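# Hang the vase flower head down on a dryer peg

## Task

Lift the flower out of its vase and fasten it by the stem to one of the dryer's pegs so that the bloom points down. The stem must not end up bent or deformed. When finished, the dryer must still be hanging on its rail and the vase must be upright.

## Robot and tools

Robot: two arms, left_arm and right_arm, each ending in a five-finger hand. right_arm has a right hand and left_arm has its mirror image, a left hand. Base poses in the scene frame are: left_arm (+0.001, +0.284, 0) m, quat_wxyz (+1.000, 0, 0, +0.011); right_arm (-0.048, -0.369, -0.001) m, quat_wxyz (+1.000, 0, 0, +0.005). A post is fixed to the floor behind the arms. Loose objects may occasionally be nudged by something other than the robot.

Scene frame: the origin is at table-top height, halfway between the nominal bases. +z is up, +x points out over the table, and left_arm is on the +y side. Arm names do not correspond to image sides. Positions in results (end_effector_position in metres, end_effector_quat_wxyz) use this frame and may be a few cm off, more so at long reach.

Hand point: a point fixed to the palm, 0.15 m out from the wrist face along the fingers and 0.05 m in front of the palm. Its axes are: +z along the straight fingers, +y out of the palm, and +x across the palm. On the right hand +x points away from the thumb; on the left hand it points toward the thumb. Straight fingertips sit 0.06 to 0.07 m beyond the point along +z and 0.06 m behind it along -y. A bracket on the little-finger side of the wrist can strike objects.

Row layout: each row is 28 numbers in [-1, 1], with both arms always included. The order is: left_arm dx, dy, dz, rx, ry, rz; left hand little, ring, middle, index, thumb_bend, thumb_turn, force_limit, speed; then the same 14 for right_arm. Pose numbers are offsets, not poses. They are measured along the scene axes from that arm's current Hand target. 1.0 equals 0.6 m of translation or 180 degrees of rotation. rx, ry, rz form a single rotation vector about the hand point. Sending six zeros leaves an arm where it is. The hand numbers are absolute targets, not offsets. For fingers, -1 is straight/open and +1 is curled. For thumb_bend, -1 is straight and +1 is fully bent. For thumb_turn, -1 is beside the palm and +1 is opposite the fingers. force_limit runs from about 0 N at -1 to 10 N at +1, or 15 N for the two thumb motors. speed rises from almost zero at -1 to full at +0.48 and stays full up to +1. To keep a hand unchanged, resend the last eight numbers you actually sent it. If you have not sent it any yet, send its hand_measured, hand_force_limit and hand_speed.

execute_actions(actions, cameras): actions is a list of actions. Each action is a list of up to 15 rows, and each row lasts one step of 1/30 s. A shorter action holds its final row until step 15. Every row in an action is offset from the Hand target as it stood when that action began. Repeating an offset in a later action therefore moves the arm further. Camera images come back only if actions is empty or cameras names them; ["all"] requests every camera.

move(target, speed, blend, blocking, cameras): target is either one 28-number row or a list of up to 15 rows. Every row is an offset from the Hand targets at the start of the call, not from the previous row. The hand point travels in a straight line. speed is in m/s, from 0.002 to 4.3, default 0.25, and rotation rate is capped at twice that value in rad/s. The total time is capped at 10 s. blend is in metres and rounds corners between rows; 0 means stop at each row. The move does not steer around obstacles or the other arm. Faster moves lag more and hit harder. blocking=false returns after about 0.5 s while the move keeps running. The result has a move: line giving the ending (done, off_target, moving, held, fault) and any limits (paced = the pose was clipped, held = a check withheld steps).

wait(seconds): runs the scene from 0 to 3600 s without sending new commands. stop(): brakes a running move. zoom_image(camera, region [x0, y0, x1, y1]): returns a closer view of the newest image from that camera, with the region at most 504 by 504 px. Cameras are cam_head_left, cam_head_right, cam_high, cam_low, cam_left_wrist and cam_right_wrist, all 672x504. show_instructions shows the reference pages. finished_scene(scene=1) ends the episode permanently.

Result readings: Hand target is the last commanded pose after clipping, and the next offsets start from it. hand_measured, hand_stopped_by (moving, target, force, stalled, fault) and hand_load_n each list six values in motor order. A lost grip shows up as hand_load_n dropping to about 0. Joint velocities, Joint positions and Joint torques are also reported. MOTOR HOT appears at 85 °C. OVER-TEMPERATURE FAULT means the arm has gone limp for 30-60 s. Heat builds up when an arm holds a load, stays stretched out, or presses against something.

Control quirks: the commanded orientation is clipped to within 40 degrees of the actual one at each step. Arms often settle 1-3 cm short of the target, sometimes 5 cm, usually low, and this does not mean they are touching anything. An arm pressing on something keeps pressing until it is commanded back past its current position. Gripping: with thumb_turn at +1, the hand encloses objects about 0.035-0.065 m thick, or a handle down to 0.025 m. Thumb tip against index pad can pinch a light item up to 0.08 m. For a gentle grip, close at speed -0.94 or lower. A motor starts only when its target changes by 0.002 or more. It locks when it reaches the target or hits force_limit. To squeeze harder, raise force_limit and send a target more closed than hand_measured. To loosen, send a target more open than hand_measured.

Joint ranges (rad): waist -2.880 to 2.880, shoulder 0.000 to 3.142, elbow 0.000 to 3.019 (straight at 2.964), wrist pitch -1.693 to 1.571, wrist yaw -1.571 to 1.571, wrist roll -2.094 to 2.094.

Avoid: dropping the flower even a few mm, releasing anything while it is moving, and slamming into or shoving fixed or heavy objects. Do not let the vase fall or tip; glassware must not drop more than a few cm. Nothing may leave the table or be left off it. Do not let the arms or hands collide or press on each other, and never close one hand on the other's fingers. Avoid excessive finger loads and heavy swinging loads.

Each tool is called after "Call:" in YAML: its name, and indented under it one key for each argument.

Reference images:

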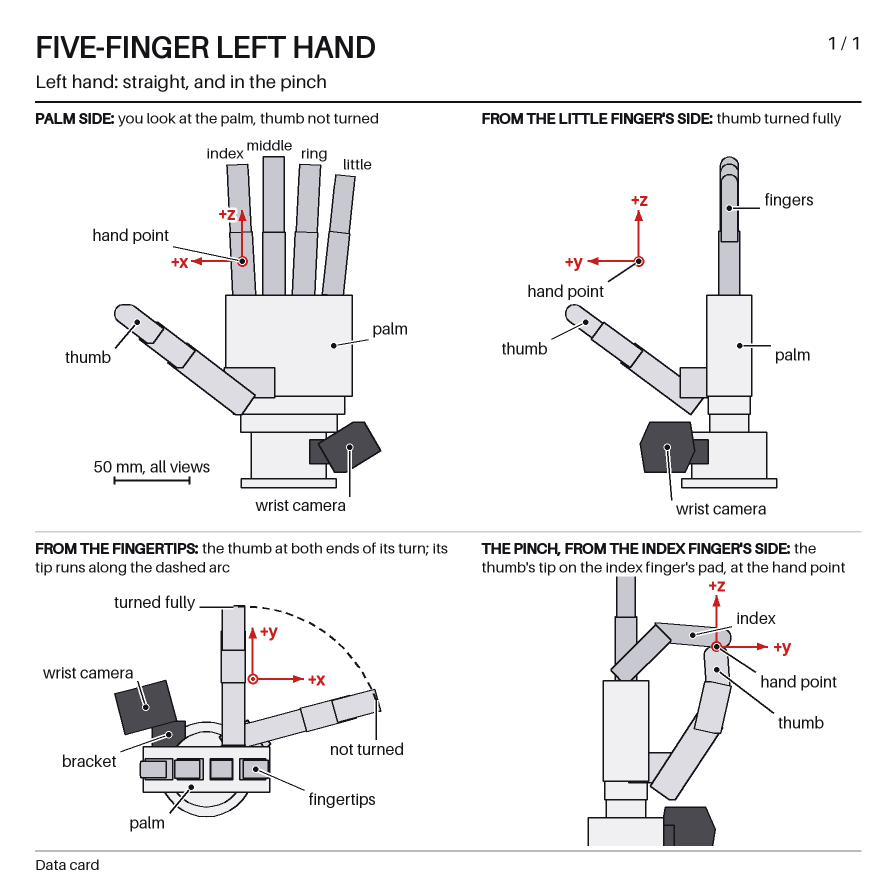

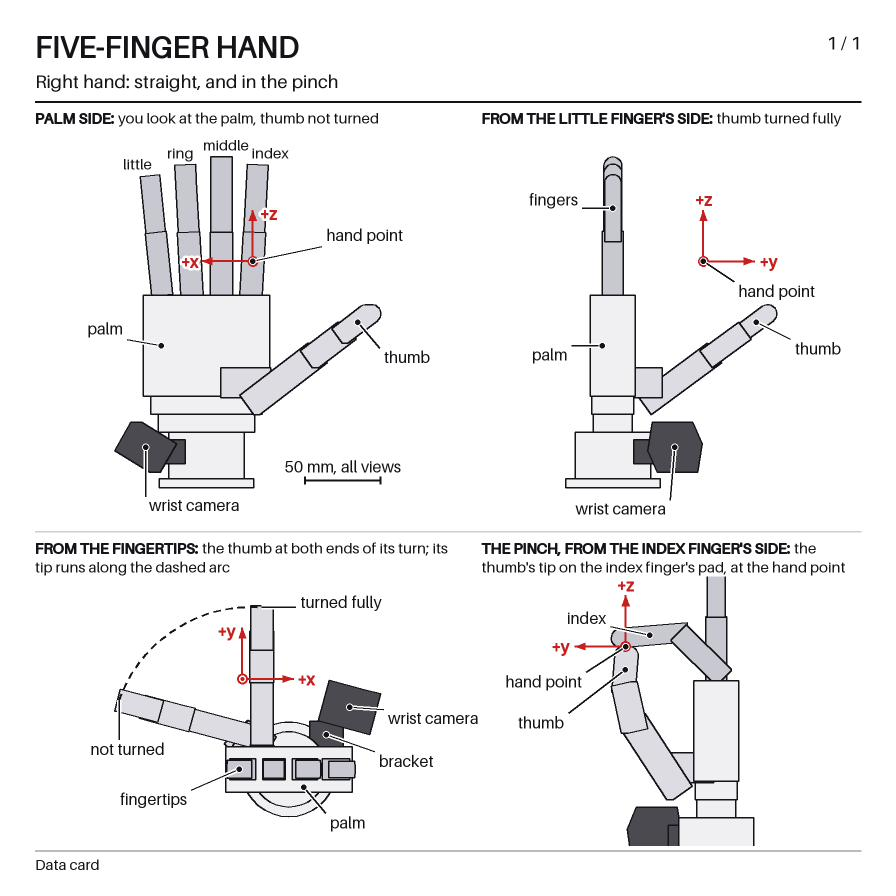

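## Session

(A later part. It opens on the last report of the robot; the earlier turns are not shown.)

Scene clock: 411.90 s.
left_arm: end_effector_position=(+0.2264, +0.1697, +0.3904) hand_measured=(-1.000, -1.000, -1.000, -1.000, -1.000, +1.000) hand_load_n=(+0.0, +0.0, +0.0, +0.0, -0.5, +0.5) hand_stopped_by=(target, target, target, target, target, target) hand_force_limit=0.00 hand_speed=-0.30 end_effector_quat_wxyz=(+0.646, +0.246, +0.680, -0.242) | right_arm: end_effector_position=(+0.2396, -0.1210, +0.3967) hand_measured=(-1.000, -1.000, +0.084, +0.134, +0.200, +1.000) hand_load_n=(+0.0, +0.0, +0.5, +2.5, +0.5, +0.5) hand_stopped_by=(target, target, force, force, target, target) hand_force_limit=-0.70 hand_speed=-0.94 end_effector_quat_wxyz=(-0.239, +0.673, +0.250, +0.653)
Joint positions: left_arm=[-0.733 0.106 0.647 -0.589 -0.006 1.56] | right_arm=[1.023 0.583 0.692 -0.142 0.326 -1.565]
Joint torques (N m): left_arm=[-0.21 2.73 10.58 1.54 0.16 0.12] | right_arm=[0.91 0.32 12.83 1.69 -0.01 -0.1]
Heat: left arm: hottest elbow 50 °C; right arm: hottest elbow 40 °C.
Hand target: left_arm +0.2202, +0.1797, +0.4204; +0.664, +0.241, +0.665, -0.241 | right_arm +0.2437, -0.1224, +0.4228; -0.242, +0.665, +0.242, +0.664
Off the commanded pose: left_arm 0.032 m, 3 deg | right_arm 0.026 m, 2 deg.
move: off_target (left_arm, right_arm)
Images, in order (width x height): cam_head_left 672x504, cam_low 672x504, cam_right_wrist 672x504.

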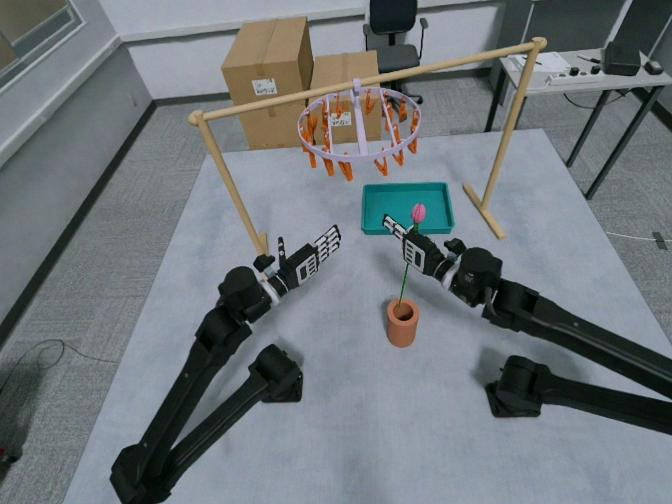

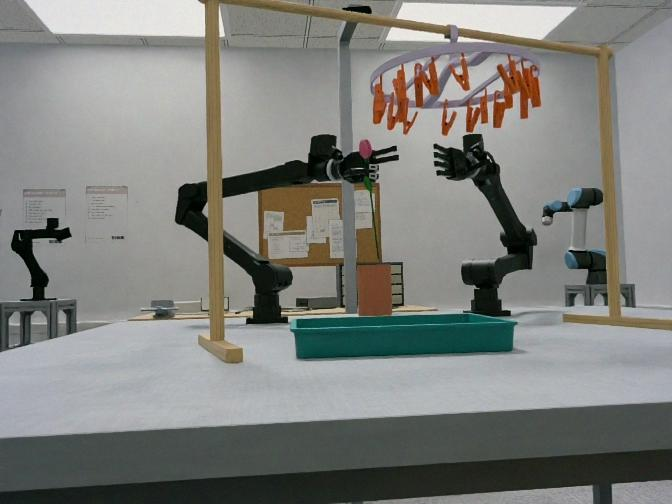

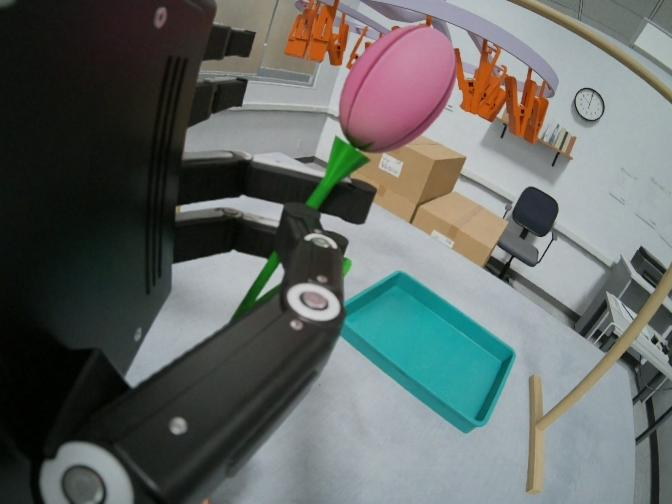

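Call:
move:
  target:
    - [0,0,0,0,0,0,-1,-1,-1,-1,-1,1,0,-0.3,0.094,-0.263,-0.035,0,0,0,-1,-1,0.4,0.4,0.2,1,-0.7,-0.94]
    - [0,0,0,0,0,0,-1,-1,-1,-1,-1,1,0,-0.3,0.094,-0.263,-0.035,0.354,0.272,-0.033,-1,-1,0.4,0.4,0.2,1,-0.7,-0.94]
  speed: [0.12, 0.2]
  cameras: ["cam_head_left","cam_right_wrist","cam_low"]

Scene clock: 538.17 s.
left_arm: end_effector_position=(+0.2264, +0.1697, +0.3904) hand_measured=(-1.000, -1.000, -1.000, -1.000, -1.000, +1.000) hand_load_n=(+0.0, +0.0, +0.0, +0.0, +0.0, +0.0) hand_stopped_by=(target, target, target, target, target, target) hand_force_limit=0.00 hand_speed=-0.30 end_effector_quat_wxyz=(+0.646, +0.246, +0.680, -0.242) | right_arm: end_effector_position=(+0.2958, -0.2770, +0.3729) hand_measured=(-1.000, -1.000, +0.084, +0.134, +0.200, +1.000) hand_load_n=(+0.0, +0.0, +0.5, +2.5, +0.5, +0.5) hand_stopped_by=(target, target, force, force, target, target) hand_force_limit=-0.70 hand_speed=-0.94 end_effector_quat_wxyz=(-0.583, +0.666, -0.292, +0.363)
Joint positions: left_arm=[-0.733 0.106 0.647 -0.589 -0.006 1.56] | right_arm=[-0.173 0.606 0.745 -0.218 -0.76 -0.198]
Joint velocities: left_arm=[-0.005 0.005 -0.046 0.017 -0.007 -0.022] | right_arm=[within noise]
Joint torques (N m): left_arm=[-0.21 2.78 10.58 1.52 0.16 0.12] | right_arm=[0.97 0.15 12.74 2.28 -0.1 0.12]
Heat: left arm: hottest elbow 48 °C; right arm: hottest elbow 46 °C.
Hand target: left_arm +0.2202, +0.1797, +0.4204; +0.664, +0.241, +0.665, -0.241 | right_arm +0.3001, -0.2802, +0.4019; -0.588, +0.656, -0.282, +0.381
Off the commanded pose: left_arm 0.032 m, 3 deg | right_arm 0.029 m, 3 deg.
move: off_target (right_arm)
Images, in order (width x height): cam_head_left 672x504, cam_low 672x504, cam_right_wrist 672x504.

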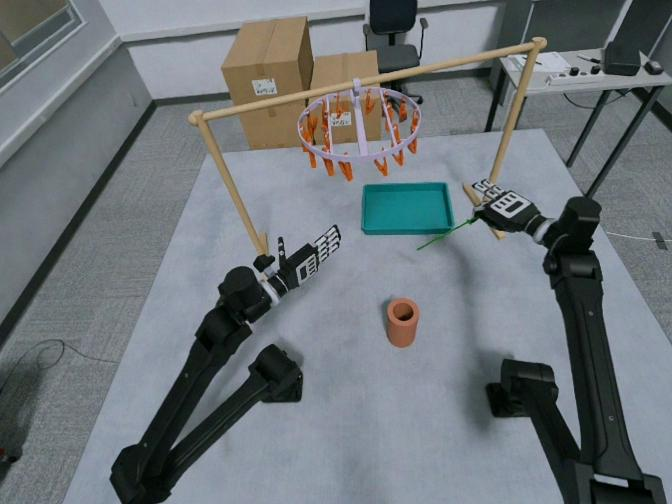

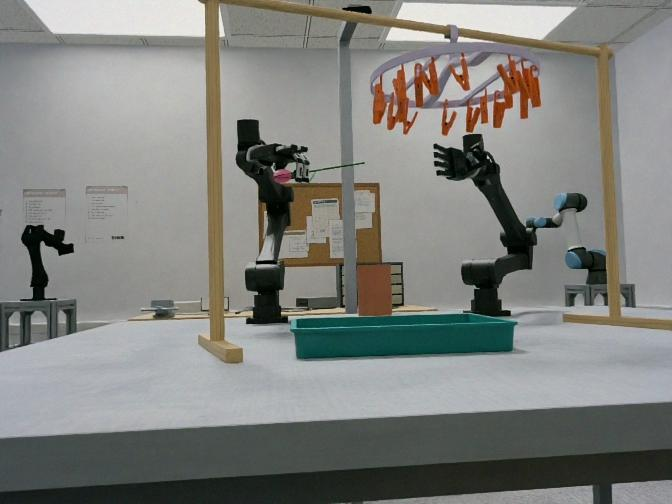

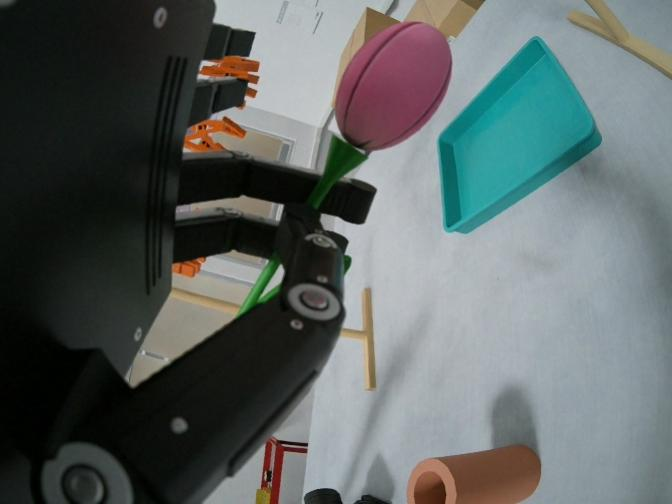

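Call:
move:
  target: [0,0,0,0,0,0,-1,-1,-1,-1,-1,1,0,-0.3,0,0,-0.17,0.353,0.272,-0.0325,-1,-1,0.4,0.4,0.2,1,-0.7,-0.94]
  speed: 0.2
  cameras: ["cam_head_left","cam_right_wrist","cam_low","cam_high"]

Scene clock: 546.77 s.
left_arm: end_effector_position=(+0.2264, +0.1697, +0.3904) hand_measured=(-1.000, -1.000, -1.000, -1.000, -1.000, +1.000) hand_load_n=(+0.0, +0.0, +0.0, +0.0, +0.0, +0.0) hand_stopped_by=(target, target, target, target, target, target) hand_force_limit=0.00 hand_speed=-0.30 end_effector_quat_wxyz=(+0.646, +0.246, +0.680, -0.242) | right_arm: end_effector_position=(+0.2986, -0.2765, +0.3017) hand_measured=(-1.000, -1.000, +0.084, +0.134, +0.200, +1.000) hand_load_n=(+0.0, +0.0, +0.0, +2.5, +0.5, +0.0) hand_stopped_by=(target, target, force, force, target, target) hand_force_limit=-0.70 hand_speed=-0.94 end_effector_quat_wxyz=(+0.654, -0.343, +0.669, +0.082)
Joint positions: left_arm=[-0.733 0.106 0.647 -0.589 -0.006 1.56] | right_arm=[-0.318 0.766 0.485 0.068 -0.896 1.055]
Joint torques (N m): left_arm=[-0.21 2.78 10.58 1.52 0.16 0.12] | right_arm=[0.97 -1.26 8.1 2.44 -0.21 0.18]
Heat: left arm: hottest elbow 48 °C; right arm: hottest elbow 46 °C.
Hand target: left_arm +0.2202, +0.1797, +0.4204; +0.664, +0.241, +0.665, -0.241 | right_arm +0.3002, -0.2803, +0.2999; +0.655, -0.337, +0.671, +0.083
Off the commanded pose: left_arm 0.032 m, 3 deg | right_arm 0.004 m, 1 deg.
move: done
Images, in order (width x height): cam_head_left 672x504, cam_high 672x504, cam_low 672x504, cam_right_wrist 672x504.

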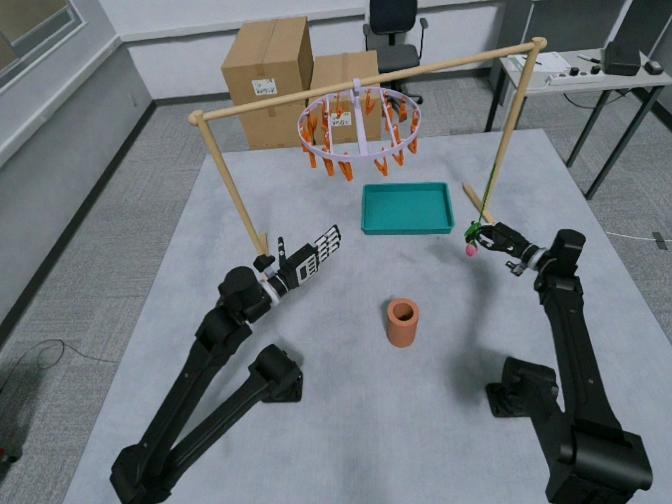

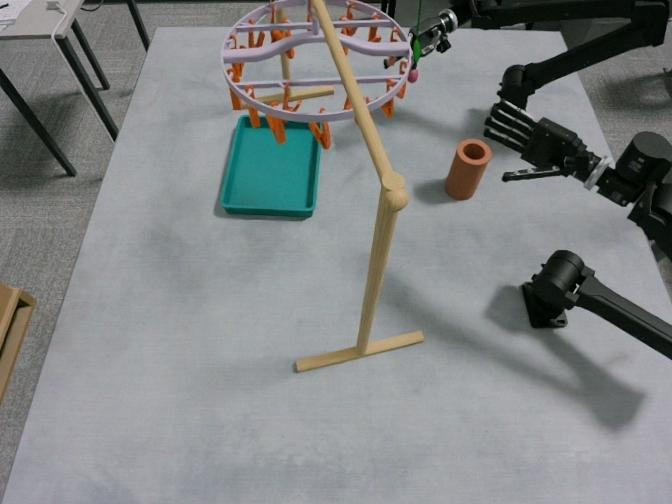

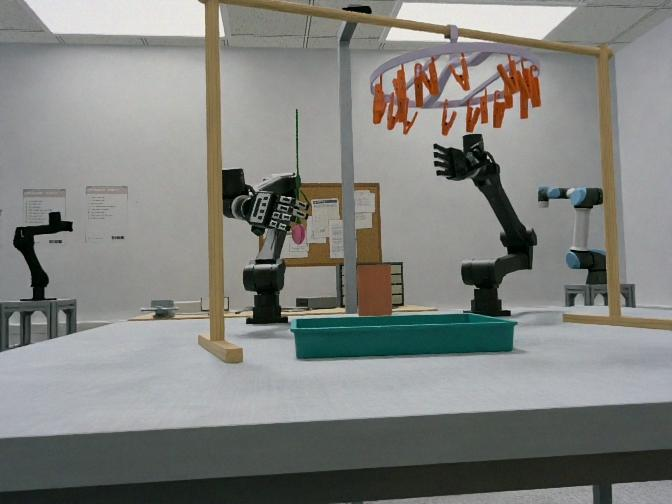

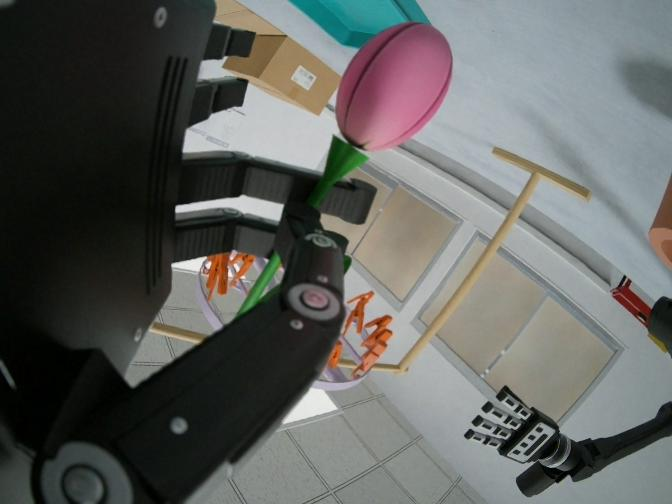

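Call:
move:
  target: [0.275,-0.375,0.008,0.0782,-0.1177,-0.1791,-1,-1,-1,-1,-1,1,0,-0.3,0,0,0,0,0,0,-1,-1,0.4,0.4,0.2,1,-0.7,-0.94]
  speed: 0.12
  cameras: ["all"]

Call:
zoom_image:
  camera: "cam_head_left"
  region: [290, 70, 440, 230]

Call:
zoom_image:
  camera: "cam_low"
  region: [340, 30, 540, 200]

Call:
zoom_image:
  camera: "cam_high"
  region: [210, 0, 460, 200]

Scene clock: 567.07 s.
left_arm: end_effector_position=(+0.3735, -0.0449, +0.3832) hand_measured=(-1.000, -1.000, -1.000, -1.000, -1.000, +1.000) hand_load_n=(+0.0, +0.0, +0.0, +0.0, -0.5, +0.0) hand_stopped_by=(target, target, target, target, target, target) hand_force_limit=0.00 hand_speed=-0.30 end_effector_quat_wxyz=(+0.619, +0.531, +0.494, -0.303) | right_arm: end_effector_position=(+0.2987, -0.2765, +0.3018) hand_measured=(-1.000, -1.000, +0.084, +0.134, +0.200, +1.000) hand_load_n=(+0.0, +0.0, +0.0, +2.0, +0.5, +0.0) hand_stopped_by=(target, target, force, force, target, target) hand_force_limit=-0.70 hand_speed=-0.94 end_effector_quat_wxyz=(+0.654, -0.343, +0.669, +0.083)
Joint positions: left_arm=[-0.595 0.934 0.75 0.117 0.702 1.981] | right_arm=[-0.318 0.766 0.485 0.068 -0.896 1.056]
Joint torques (N m): left_arm=[-0.32 -4.6 11.7 2.91 0.2 0.15] | right_arm=[0.91 -1.26 8.1 2.45 -0.21 0.18]
Heat: left arm: hottest elbow 48 °C; right arm: hottest elbow 45 °C.
Hand target: left_arm +0.3852, -0.0453, +0.4251; +0.647, +0.532, +0.465, -0.285 | right_arm +0.3002, -0.2803, +0.2999; +0.655, -0.337, +0.671, +0.083
Off the commanded pose: left_arm 0.044 m, 5 deg | right_arm 0.005 m, 1 deg.
joint sent to its limit (left arm) — joint 6 (wrist roll), upper limit. The joint targets still meet the commanded pose.
move: off_target (left_arm)

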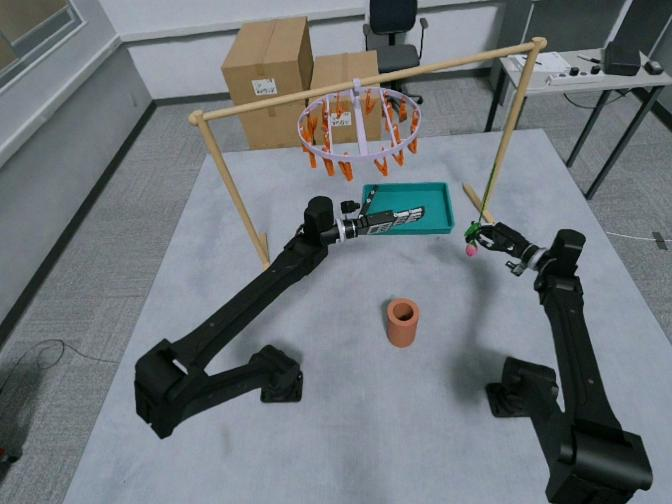

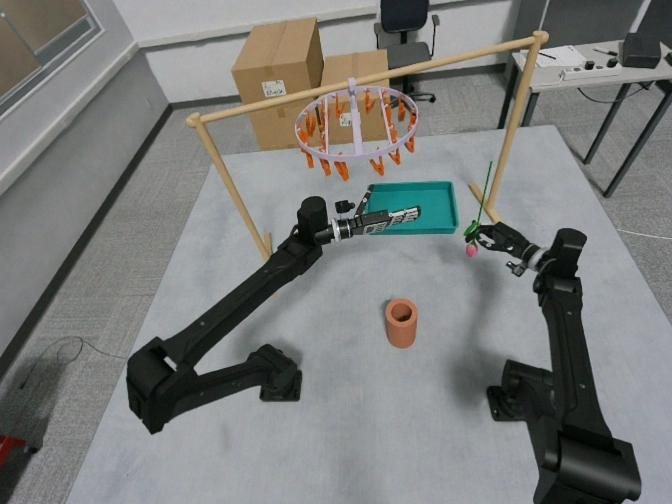

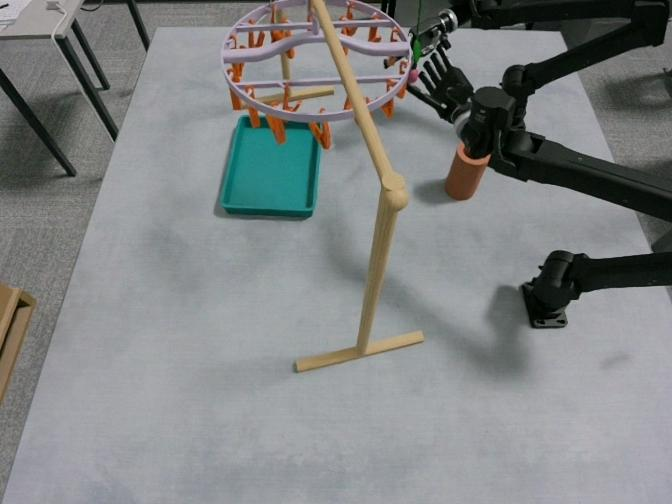

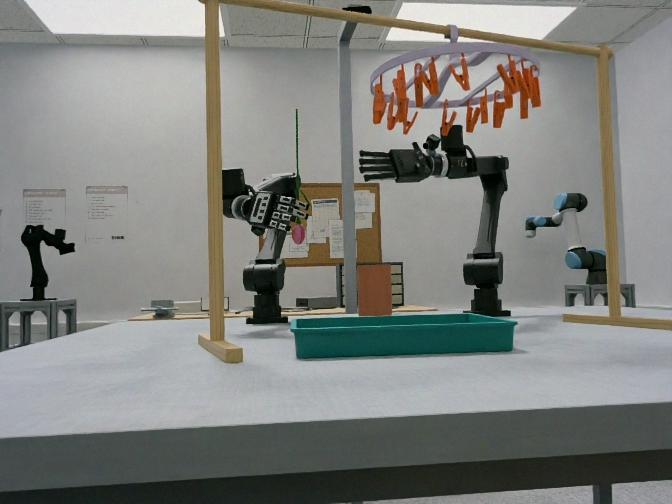

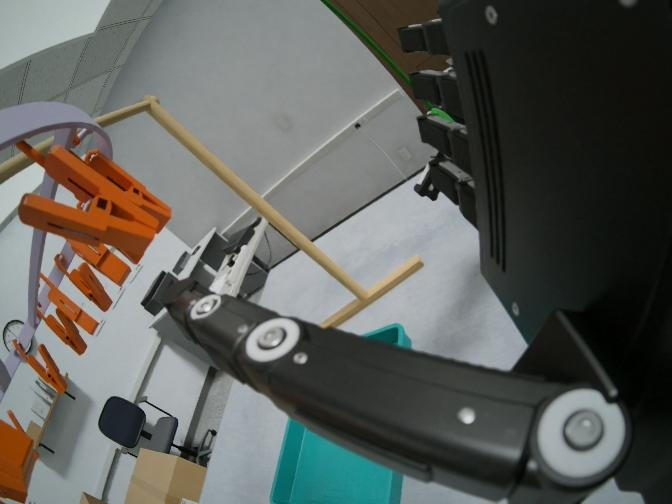

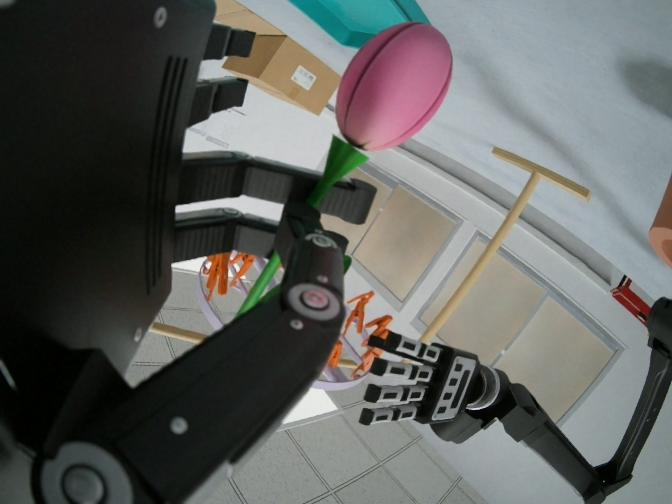

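Scaled by 3.150 from the camera's image (finer frame: 960x720).

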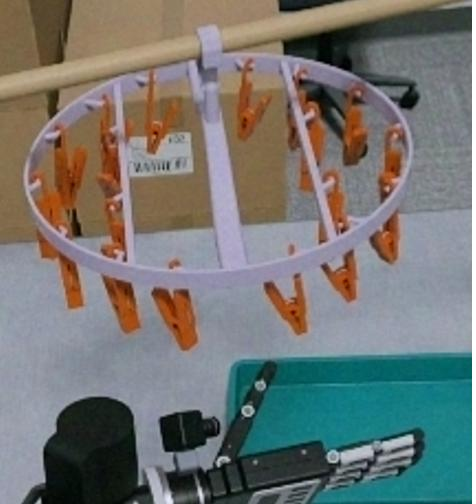

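Scaled by 2.520 from the camera's image (finer frame: 960x720).

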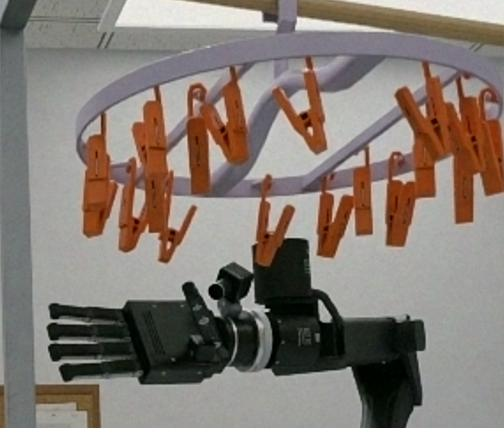

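Scaled by 2.016 from the camera's image (finer frame: 960x720).

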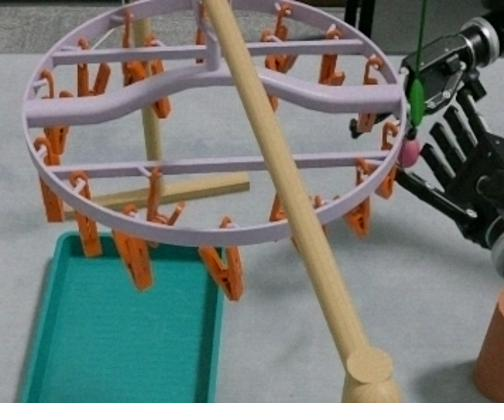

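Call:
move:
  target: [0.0617,0.05,-0.005,-0.107,0.1969,0.119,-1,-1,-1,-0.3,-1,1,0,-0.3,0,0,0,0,0,0,-1,-1,0.4,0.4,0.2,1,-0.7,-0.94]
  speed: 0.12
  cameras: ["cam_head_left","cam_low","cam_left_wrist"]

Call:
zoom_image:
  camera: "cam_head_left"
  region: [300, 90, 440, 230]

Call:
zoom_image:
  camera: "cam_low"
  region: [360, 60, 500, 200]

Scene clock: 635.37 s.
left_arm: end_effector_position=(+0.4198, -0.0046, +0.3934) hand_measured=(-1.000, -1.000, -1.000, -0.300, -1.000, +1.000) hand_load_n=(+0.0, +0.0, +0.0, +0.0, +0.5, +0.5) hand_stopped_by=(target, target, target, target, target, target) hand_force_limit=0.00 hand_speed=-0.30 end_effector_quat_wxyz=(+0.589, +0.216, +0.685, -0.370) | right_arm: end_effector_position=(+0.2987, -0.2765, +0.3018) hand_measured=(-1.000, -1.000, +0.084, +0.134, +0.200, +1.000) hand_load_n=(+0.0, +0.0, +0.5, +2.5, +0.5, +0.0) hand_stopped_by=(target, target, force, force, target, target) hand_force_limit=-0.70 hand_speed=-0.94 end_effector_quat_wxyz=(+0.654, -0.343, +0.669, +0.083)
Joint positions: left_arm=[-0.619 0.945 0.868 0.043 0.269 1.323] | right_arm=[-0.318 0.766 0.485 0.068 -0.896 1.056]
Joint torques (N m): left_arm=[-2.78 -4.6 11.99 1.51 -0.12 -0.09] | right_arm=[0.97 -1.26 8.1 2.45 -0.21 0.18]
Heat: left arm: hottest elbow 48 °C; right arm: hottest elbow 41 °C.
Hand target: left_arm +0.4222, -0.0155, +0.4220; +0.595, +0.214, +0.674, -0.381 | right_arm +0.3002, -0.2803, +0.2999; +0.655, -0.337, +0.671, +0.083
Off the commanded pose: left_arm 0.031 m, 2 deg | right_arm 0.005 m, 1 deg.
move: off_target (left_arm)

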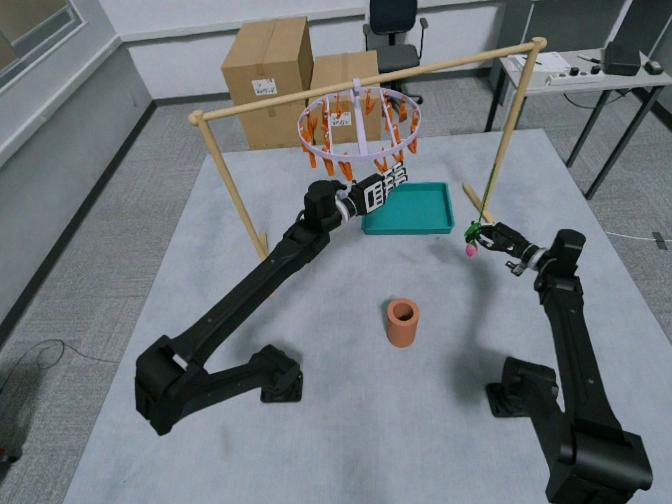

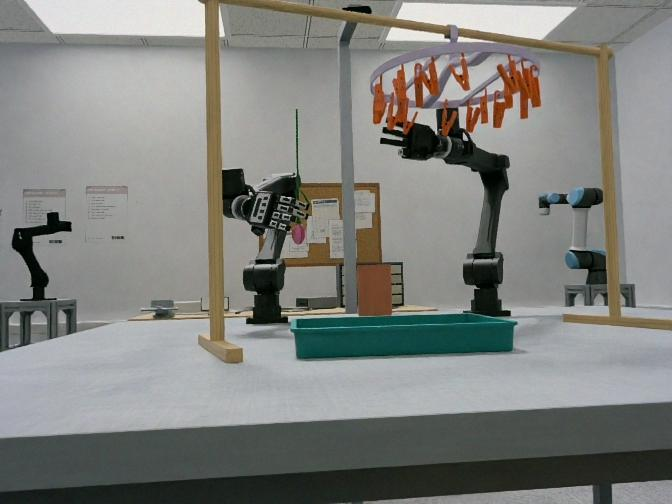

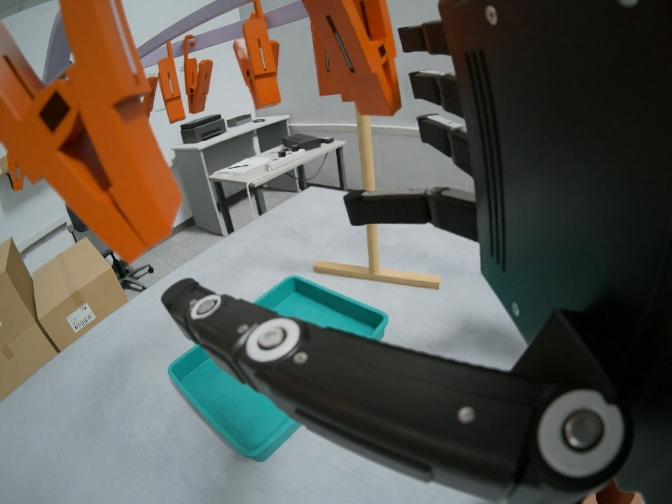

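Scaled by 3.600 from the camera's image (finer frame: 960x720).

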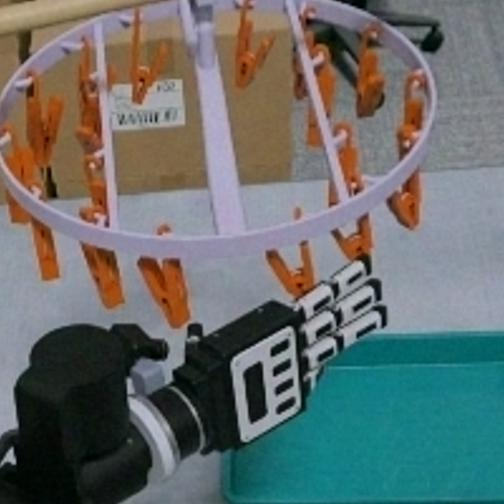

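Scaled by 3.600 from the camera's image (finer frame: 960x720).

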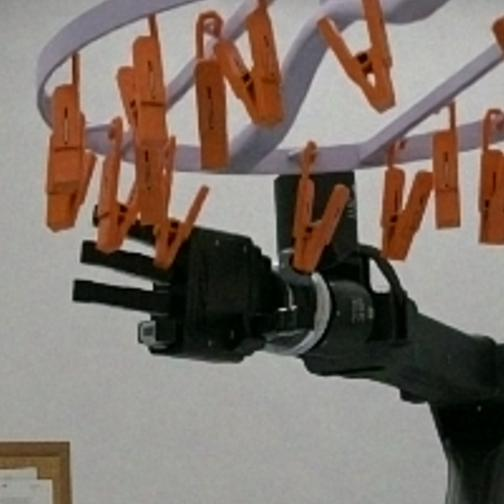

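Call:
move:
  target: [0.0133,-0.0317,0.0667,0,0,0,-1,-1,-1,-0.3,-1,1,0,-0.3,0,0,0,0,0,0,-1,-1,0.4,0.4,0.2,1,-0.7,-0.94]
  speed: 0.08
  cameras: ["cam_head_left","cam_low","cam_left_wrist"]

Call:
zoom_image:
  camera: "cam_head_left"
  region: [330, 110, 430, 210]

Call:
zoom_image:
  camera: "cam_low"
  region: [360, 60, 500, 200]

Scene clock: 670.40 s.
left_arm: end_effector_position=(+0.4293, -0.0247, +0.4346) hand_measured=(-1.000, -1.000, -1.000, -0.300, -1.000, +1.000) hand_load_n=(+0.0, +0.0, +0.0, +0.0, +0.0, +0.0) hand_stopped_by=(target, target, target, target, target, target) hand_force_limit=0.00 hand_speed=-0.30 end_effector_quat_wxyz=(+0.589, +0.216, +0.685, -0.371) | right_arm: end_effector_position=(+0.2987, -0.2765, +0.3018) hand_measured=(-1.000, -1.000, +0.084, +0.134, +0.200, +1.000) hand_load_n=(+0.0, +0.0, +0.5, +2.0, +0.5, +0.0) hand_stopped_by=(target, target, force, force, target, target) hand_force_limit=-0.70 hand_speed=-0.94 end_effector_quat_wxyz=(+0.654, -0.343, +0.669, +0.083)
Joint positions: left_arm=[-0.653 0.997 1.005 -0.041 0.236 1.323] | right_arm=[-0.318 0.766 0.485 0.068 -0.896 1.056]
Joint torques (N m): left_arm=[-2.73 -5.36 11.85 1.51 -0.11 -0.09] | right_arm=[0.97 -1.26 8.12 2.45 -0.21 0.18]
Heat: left arm: hottest elbow 51 °C; right arm: hottest elbow 41 °C.
Hand target: left_arm +0.4301, -0.0344, +0.4623; +0.596, +0.214, +0.674, -0.381 | right_arm +0.3002, -0.2803, +0.2999; +0.655, -0.337, +0.671, +0.083
Off the commanded pose: left_arm 0.029 m, 2 deg | right_arm 0.005 m, 1 deg.
move: off_target (left_arm)

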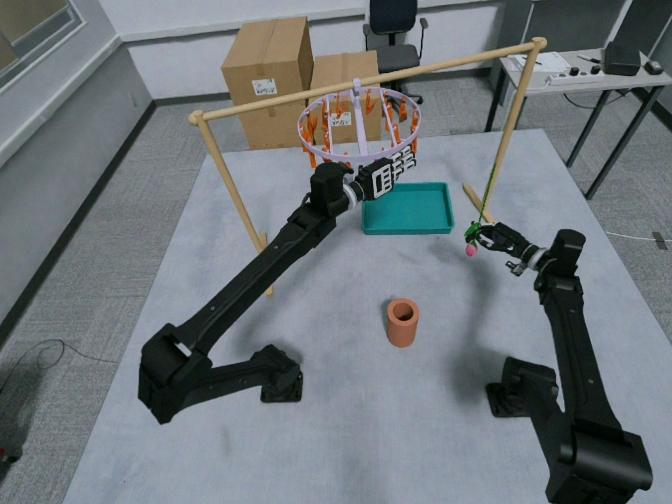

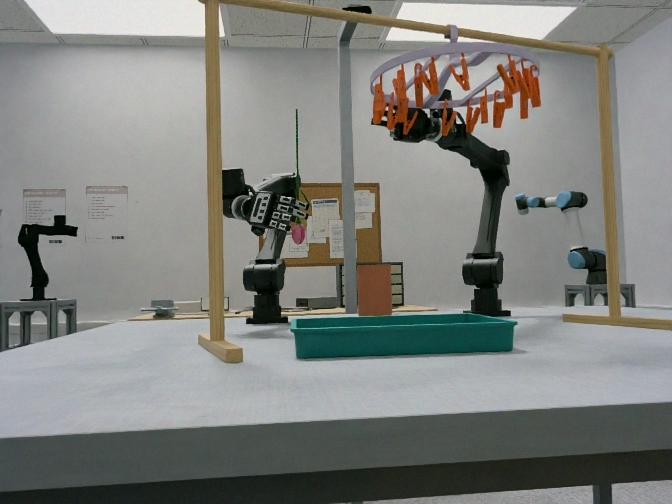

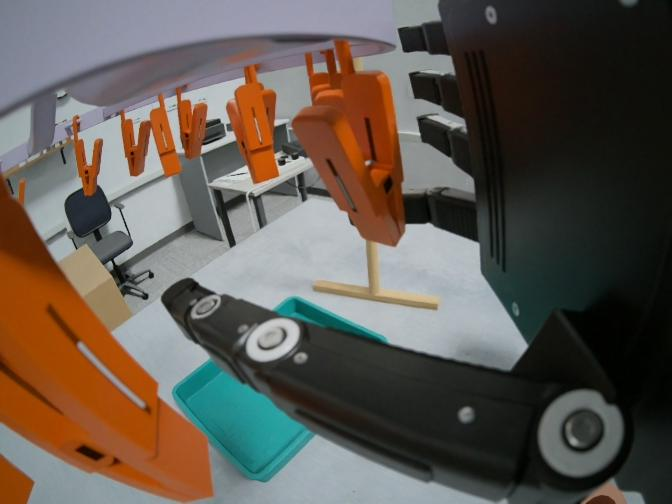

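Scaled by 5.040 from the camera's image (finer frame: 960x720).

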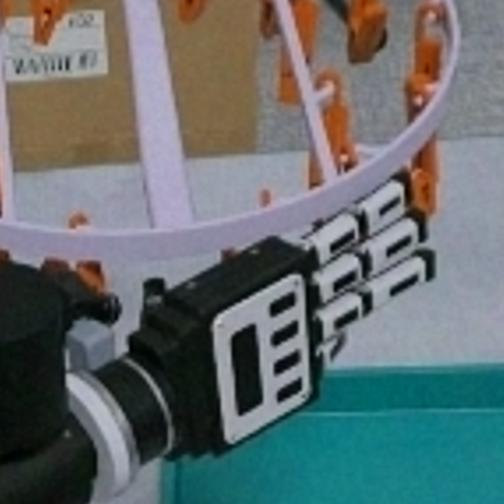

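Scaled by 3.600 from the camera's image (finer frame: 960x720).

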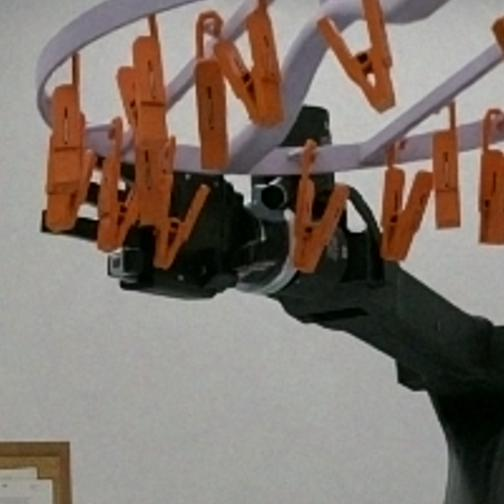

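Call:
move:
  target: [-0.011,-0.0095,0.058,0,0,0,-1,-1,-1,-0.3,-1,1,0,-0.3,0,0,0,0,0,0,-1,-1,0.4,0.4,0.2,1,-0.7,-0.94]
  speed: 0.05
  cameras: ["cam_head_left","cam_low","cam_left_wrist"]

Call:
zoom_image:
  camera: "cam_head_left"
  region: [330, 110, 430, 210]

Call:
zoom_image:
  camera: "cam_low"
  region: [360, 60, 500, 200]

Scene clock: 695.33 s.
left_arm: end_effector_position=(+0.4245, -0.0311, +0.4673) hand_measured=(-1.000, -1.000, -1.000, -0.300, -1.000, +1.000) hand_load_n=(+0.0, +0.0, +0.0, +0.0, +0.0, +0.0) hand_stopped_by=(target, target, target, target, target, target) hand_force_limit=0.00 hand_speed=-0.30 end_effector_quat_wxyz=(+0.588, +0.216, +0.686, -0.370) | right_arm: end_effector_position=(+0.2987, -0.2765, +0.3018) hand_measured=(-1.000, -1.000, +0.084, +0.134, +0.200, +1.000) hand_load_n=(+0.0, +0.0, +0.5, +2.5, +0.0, +0.0) hand_stopped_by=(target, target, force, force, target, target) hand_force_limit=-0.70 hand_speed=-0.94 end_effector_quat_wxyz=(+0.654, -0.343, +0.669, +0.083)
Joint positions: left_arm=[-0.678 1.002 1.097 -0.131 0.211 1.322] | right_arm=[-0.318 0.766 0.485 0.068 -0.896 1.056]
Joint torques (N m): left_arm=[-2.73 -5.42 11.96 1.57 -0.12 -0.09] | right_arm=[0.97 -1.26 8.12 2.45 -0.21 0.18]
Heat: left arm: hottest elbow 50 °C; right arm: hottest elbow 41 °C.
Hand target: left_arm +0.4237, -0.0401, +0.4968; +0.595, +0.214, +0.674, -0.381 | right_arm +0.3002, -0.2803, +0.2999; +0.655, -0.337, +0.671, +0.083
Off the commanded pose: left_arm 0.031 m, 2 deg | right_arm 0.005 m, 1 deg.
move: off_target (left_arm)

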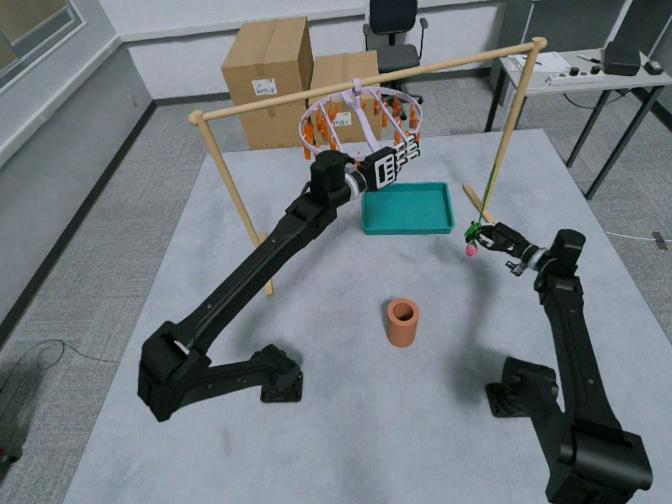

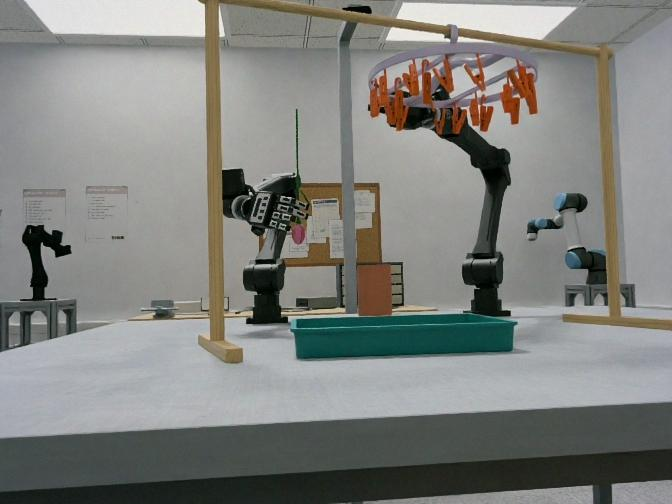

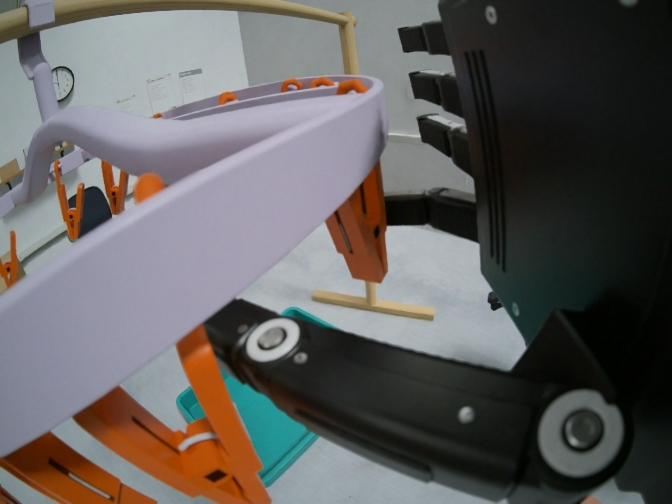

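Scaled by 5.040 from the camera's image (finer frame: 960x720).

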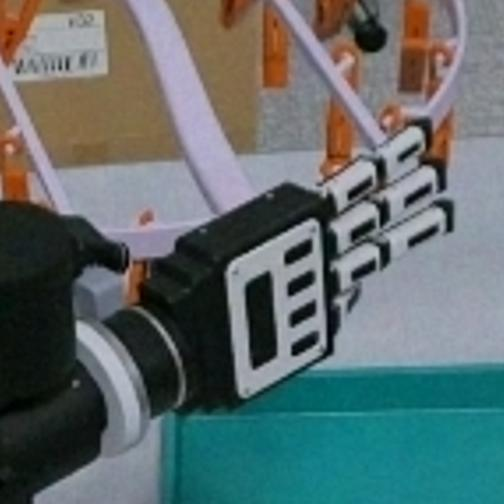

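Scaled by 3.600 from the camera's image (finer frame: 960x720).

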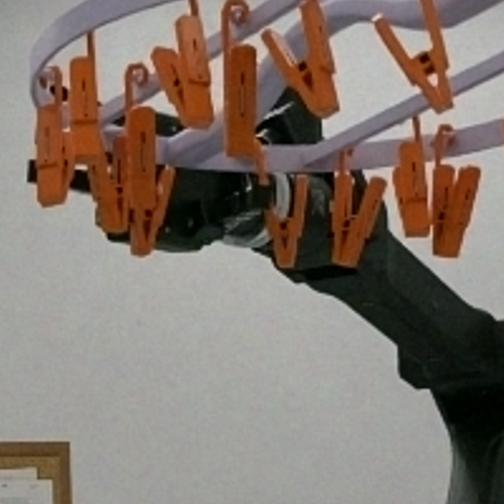

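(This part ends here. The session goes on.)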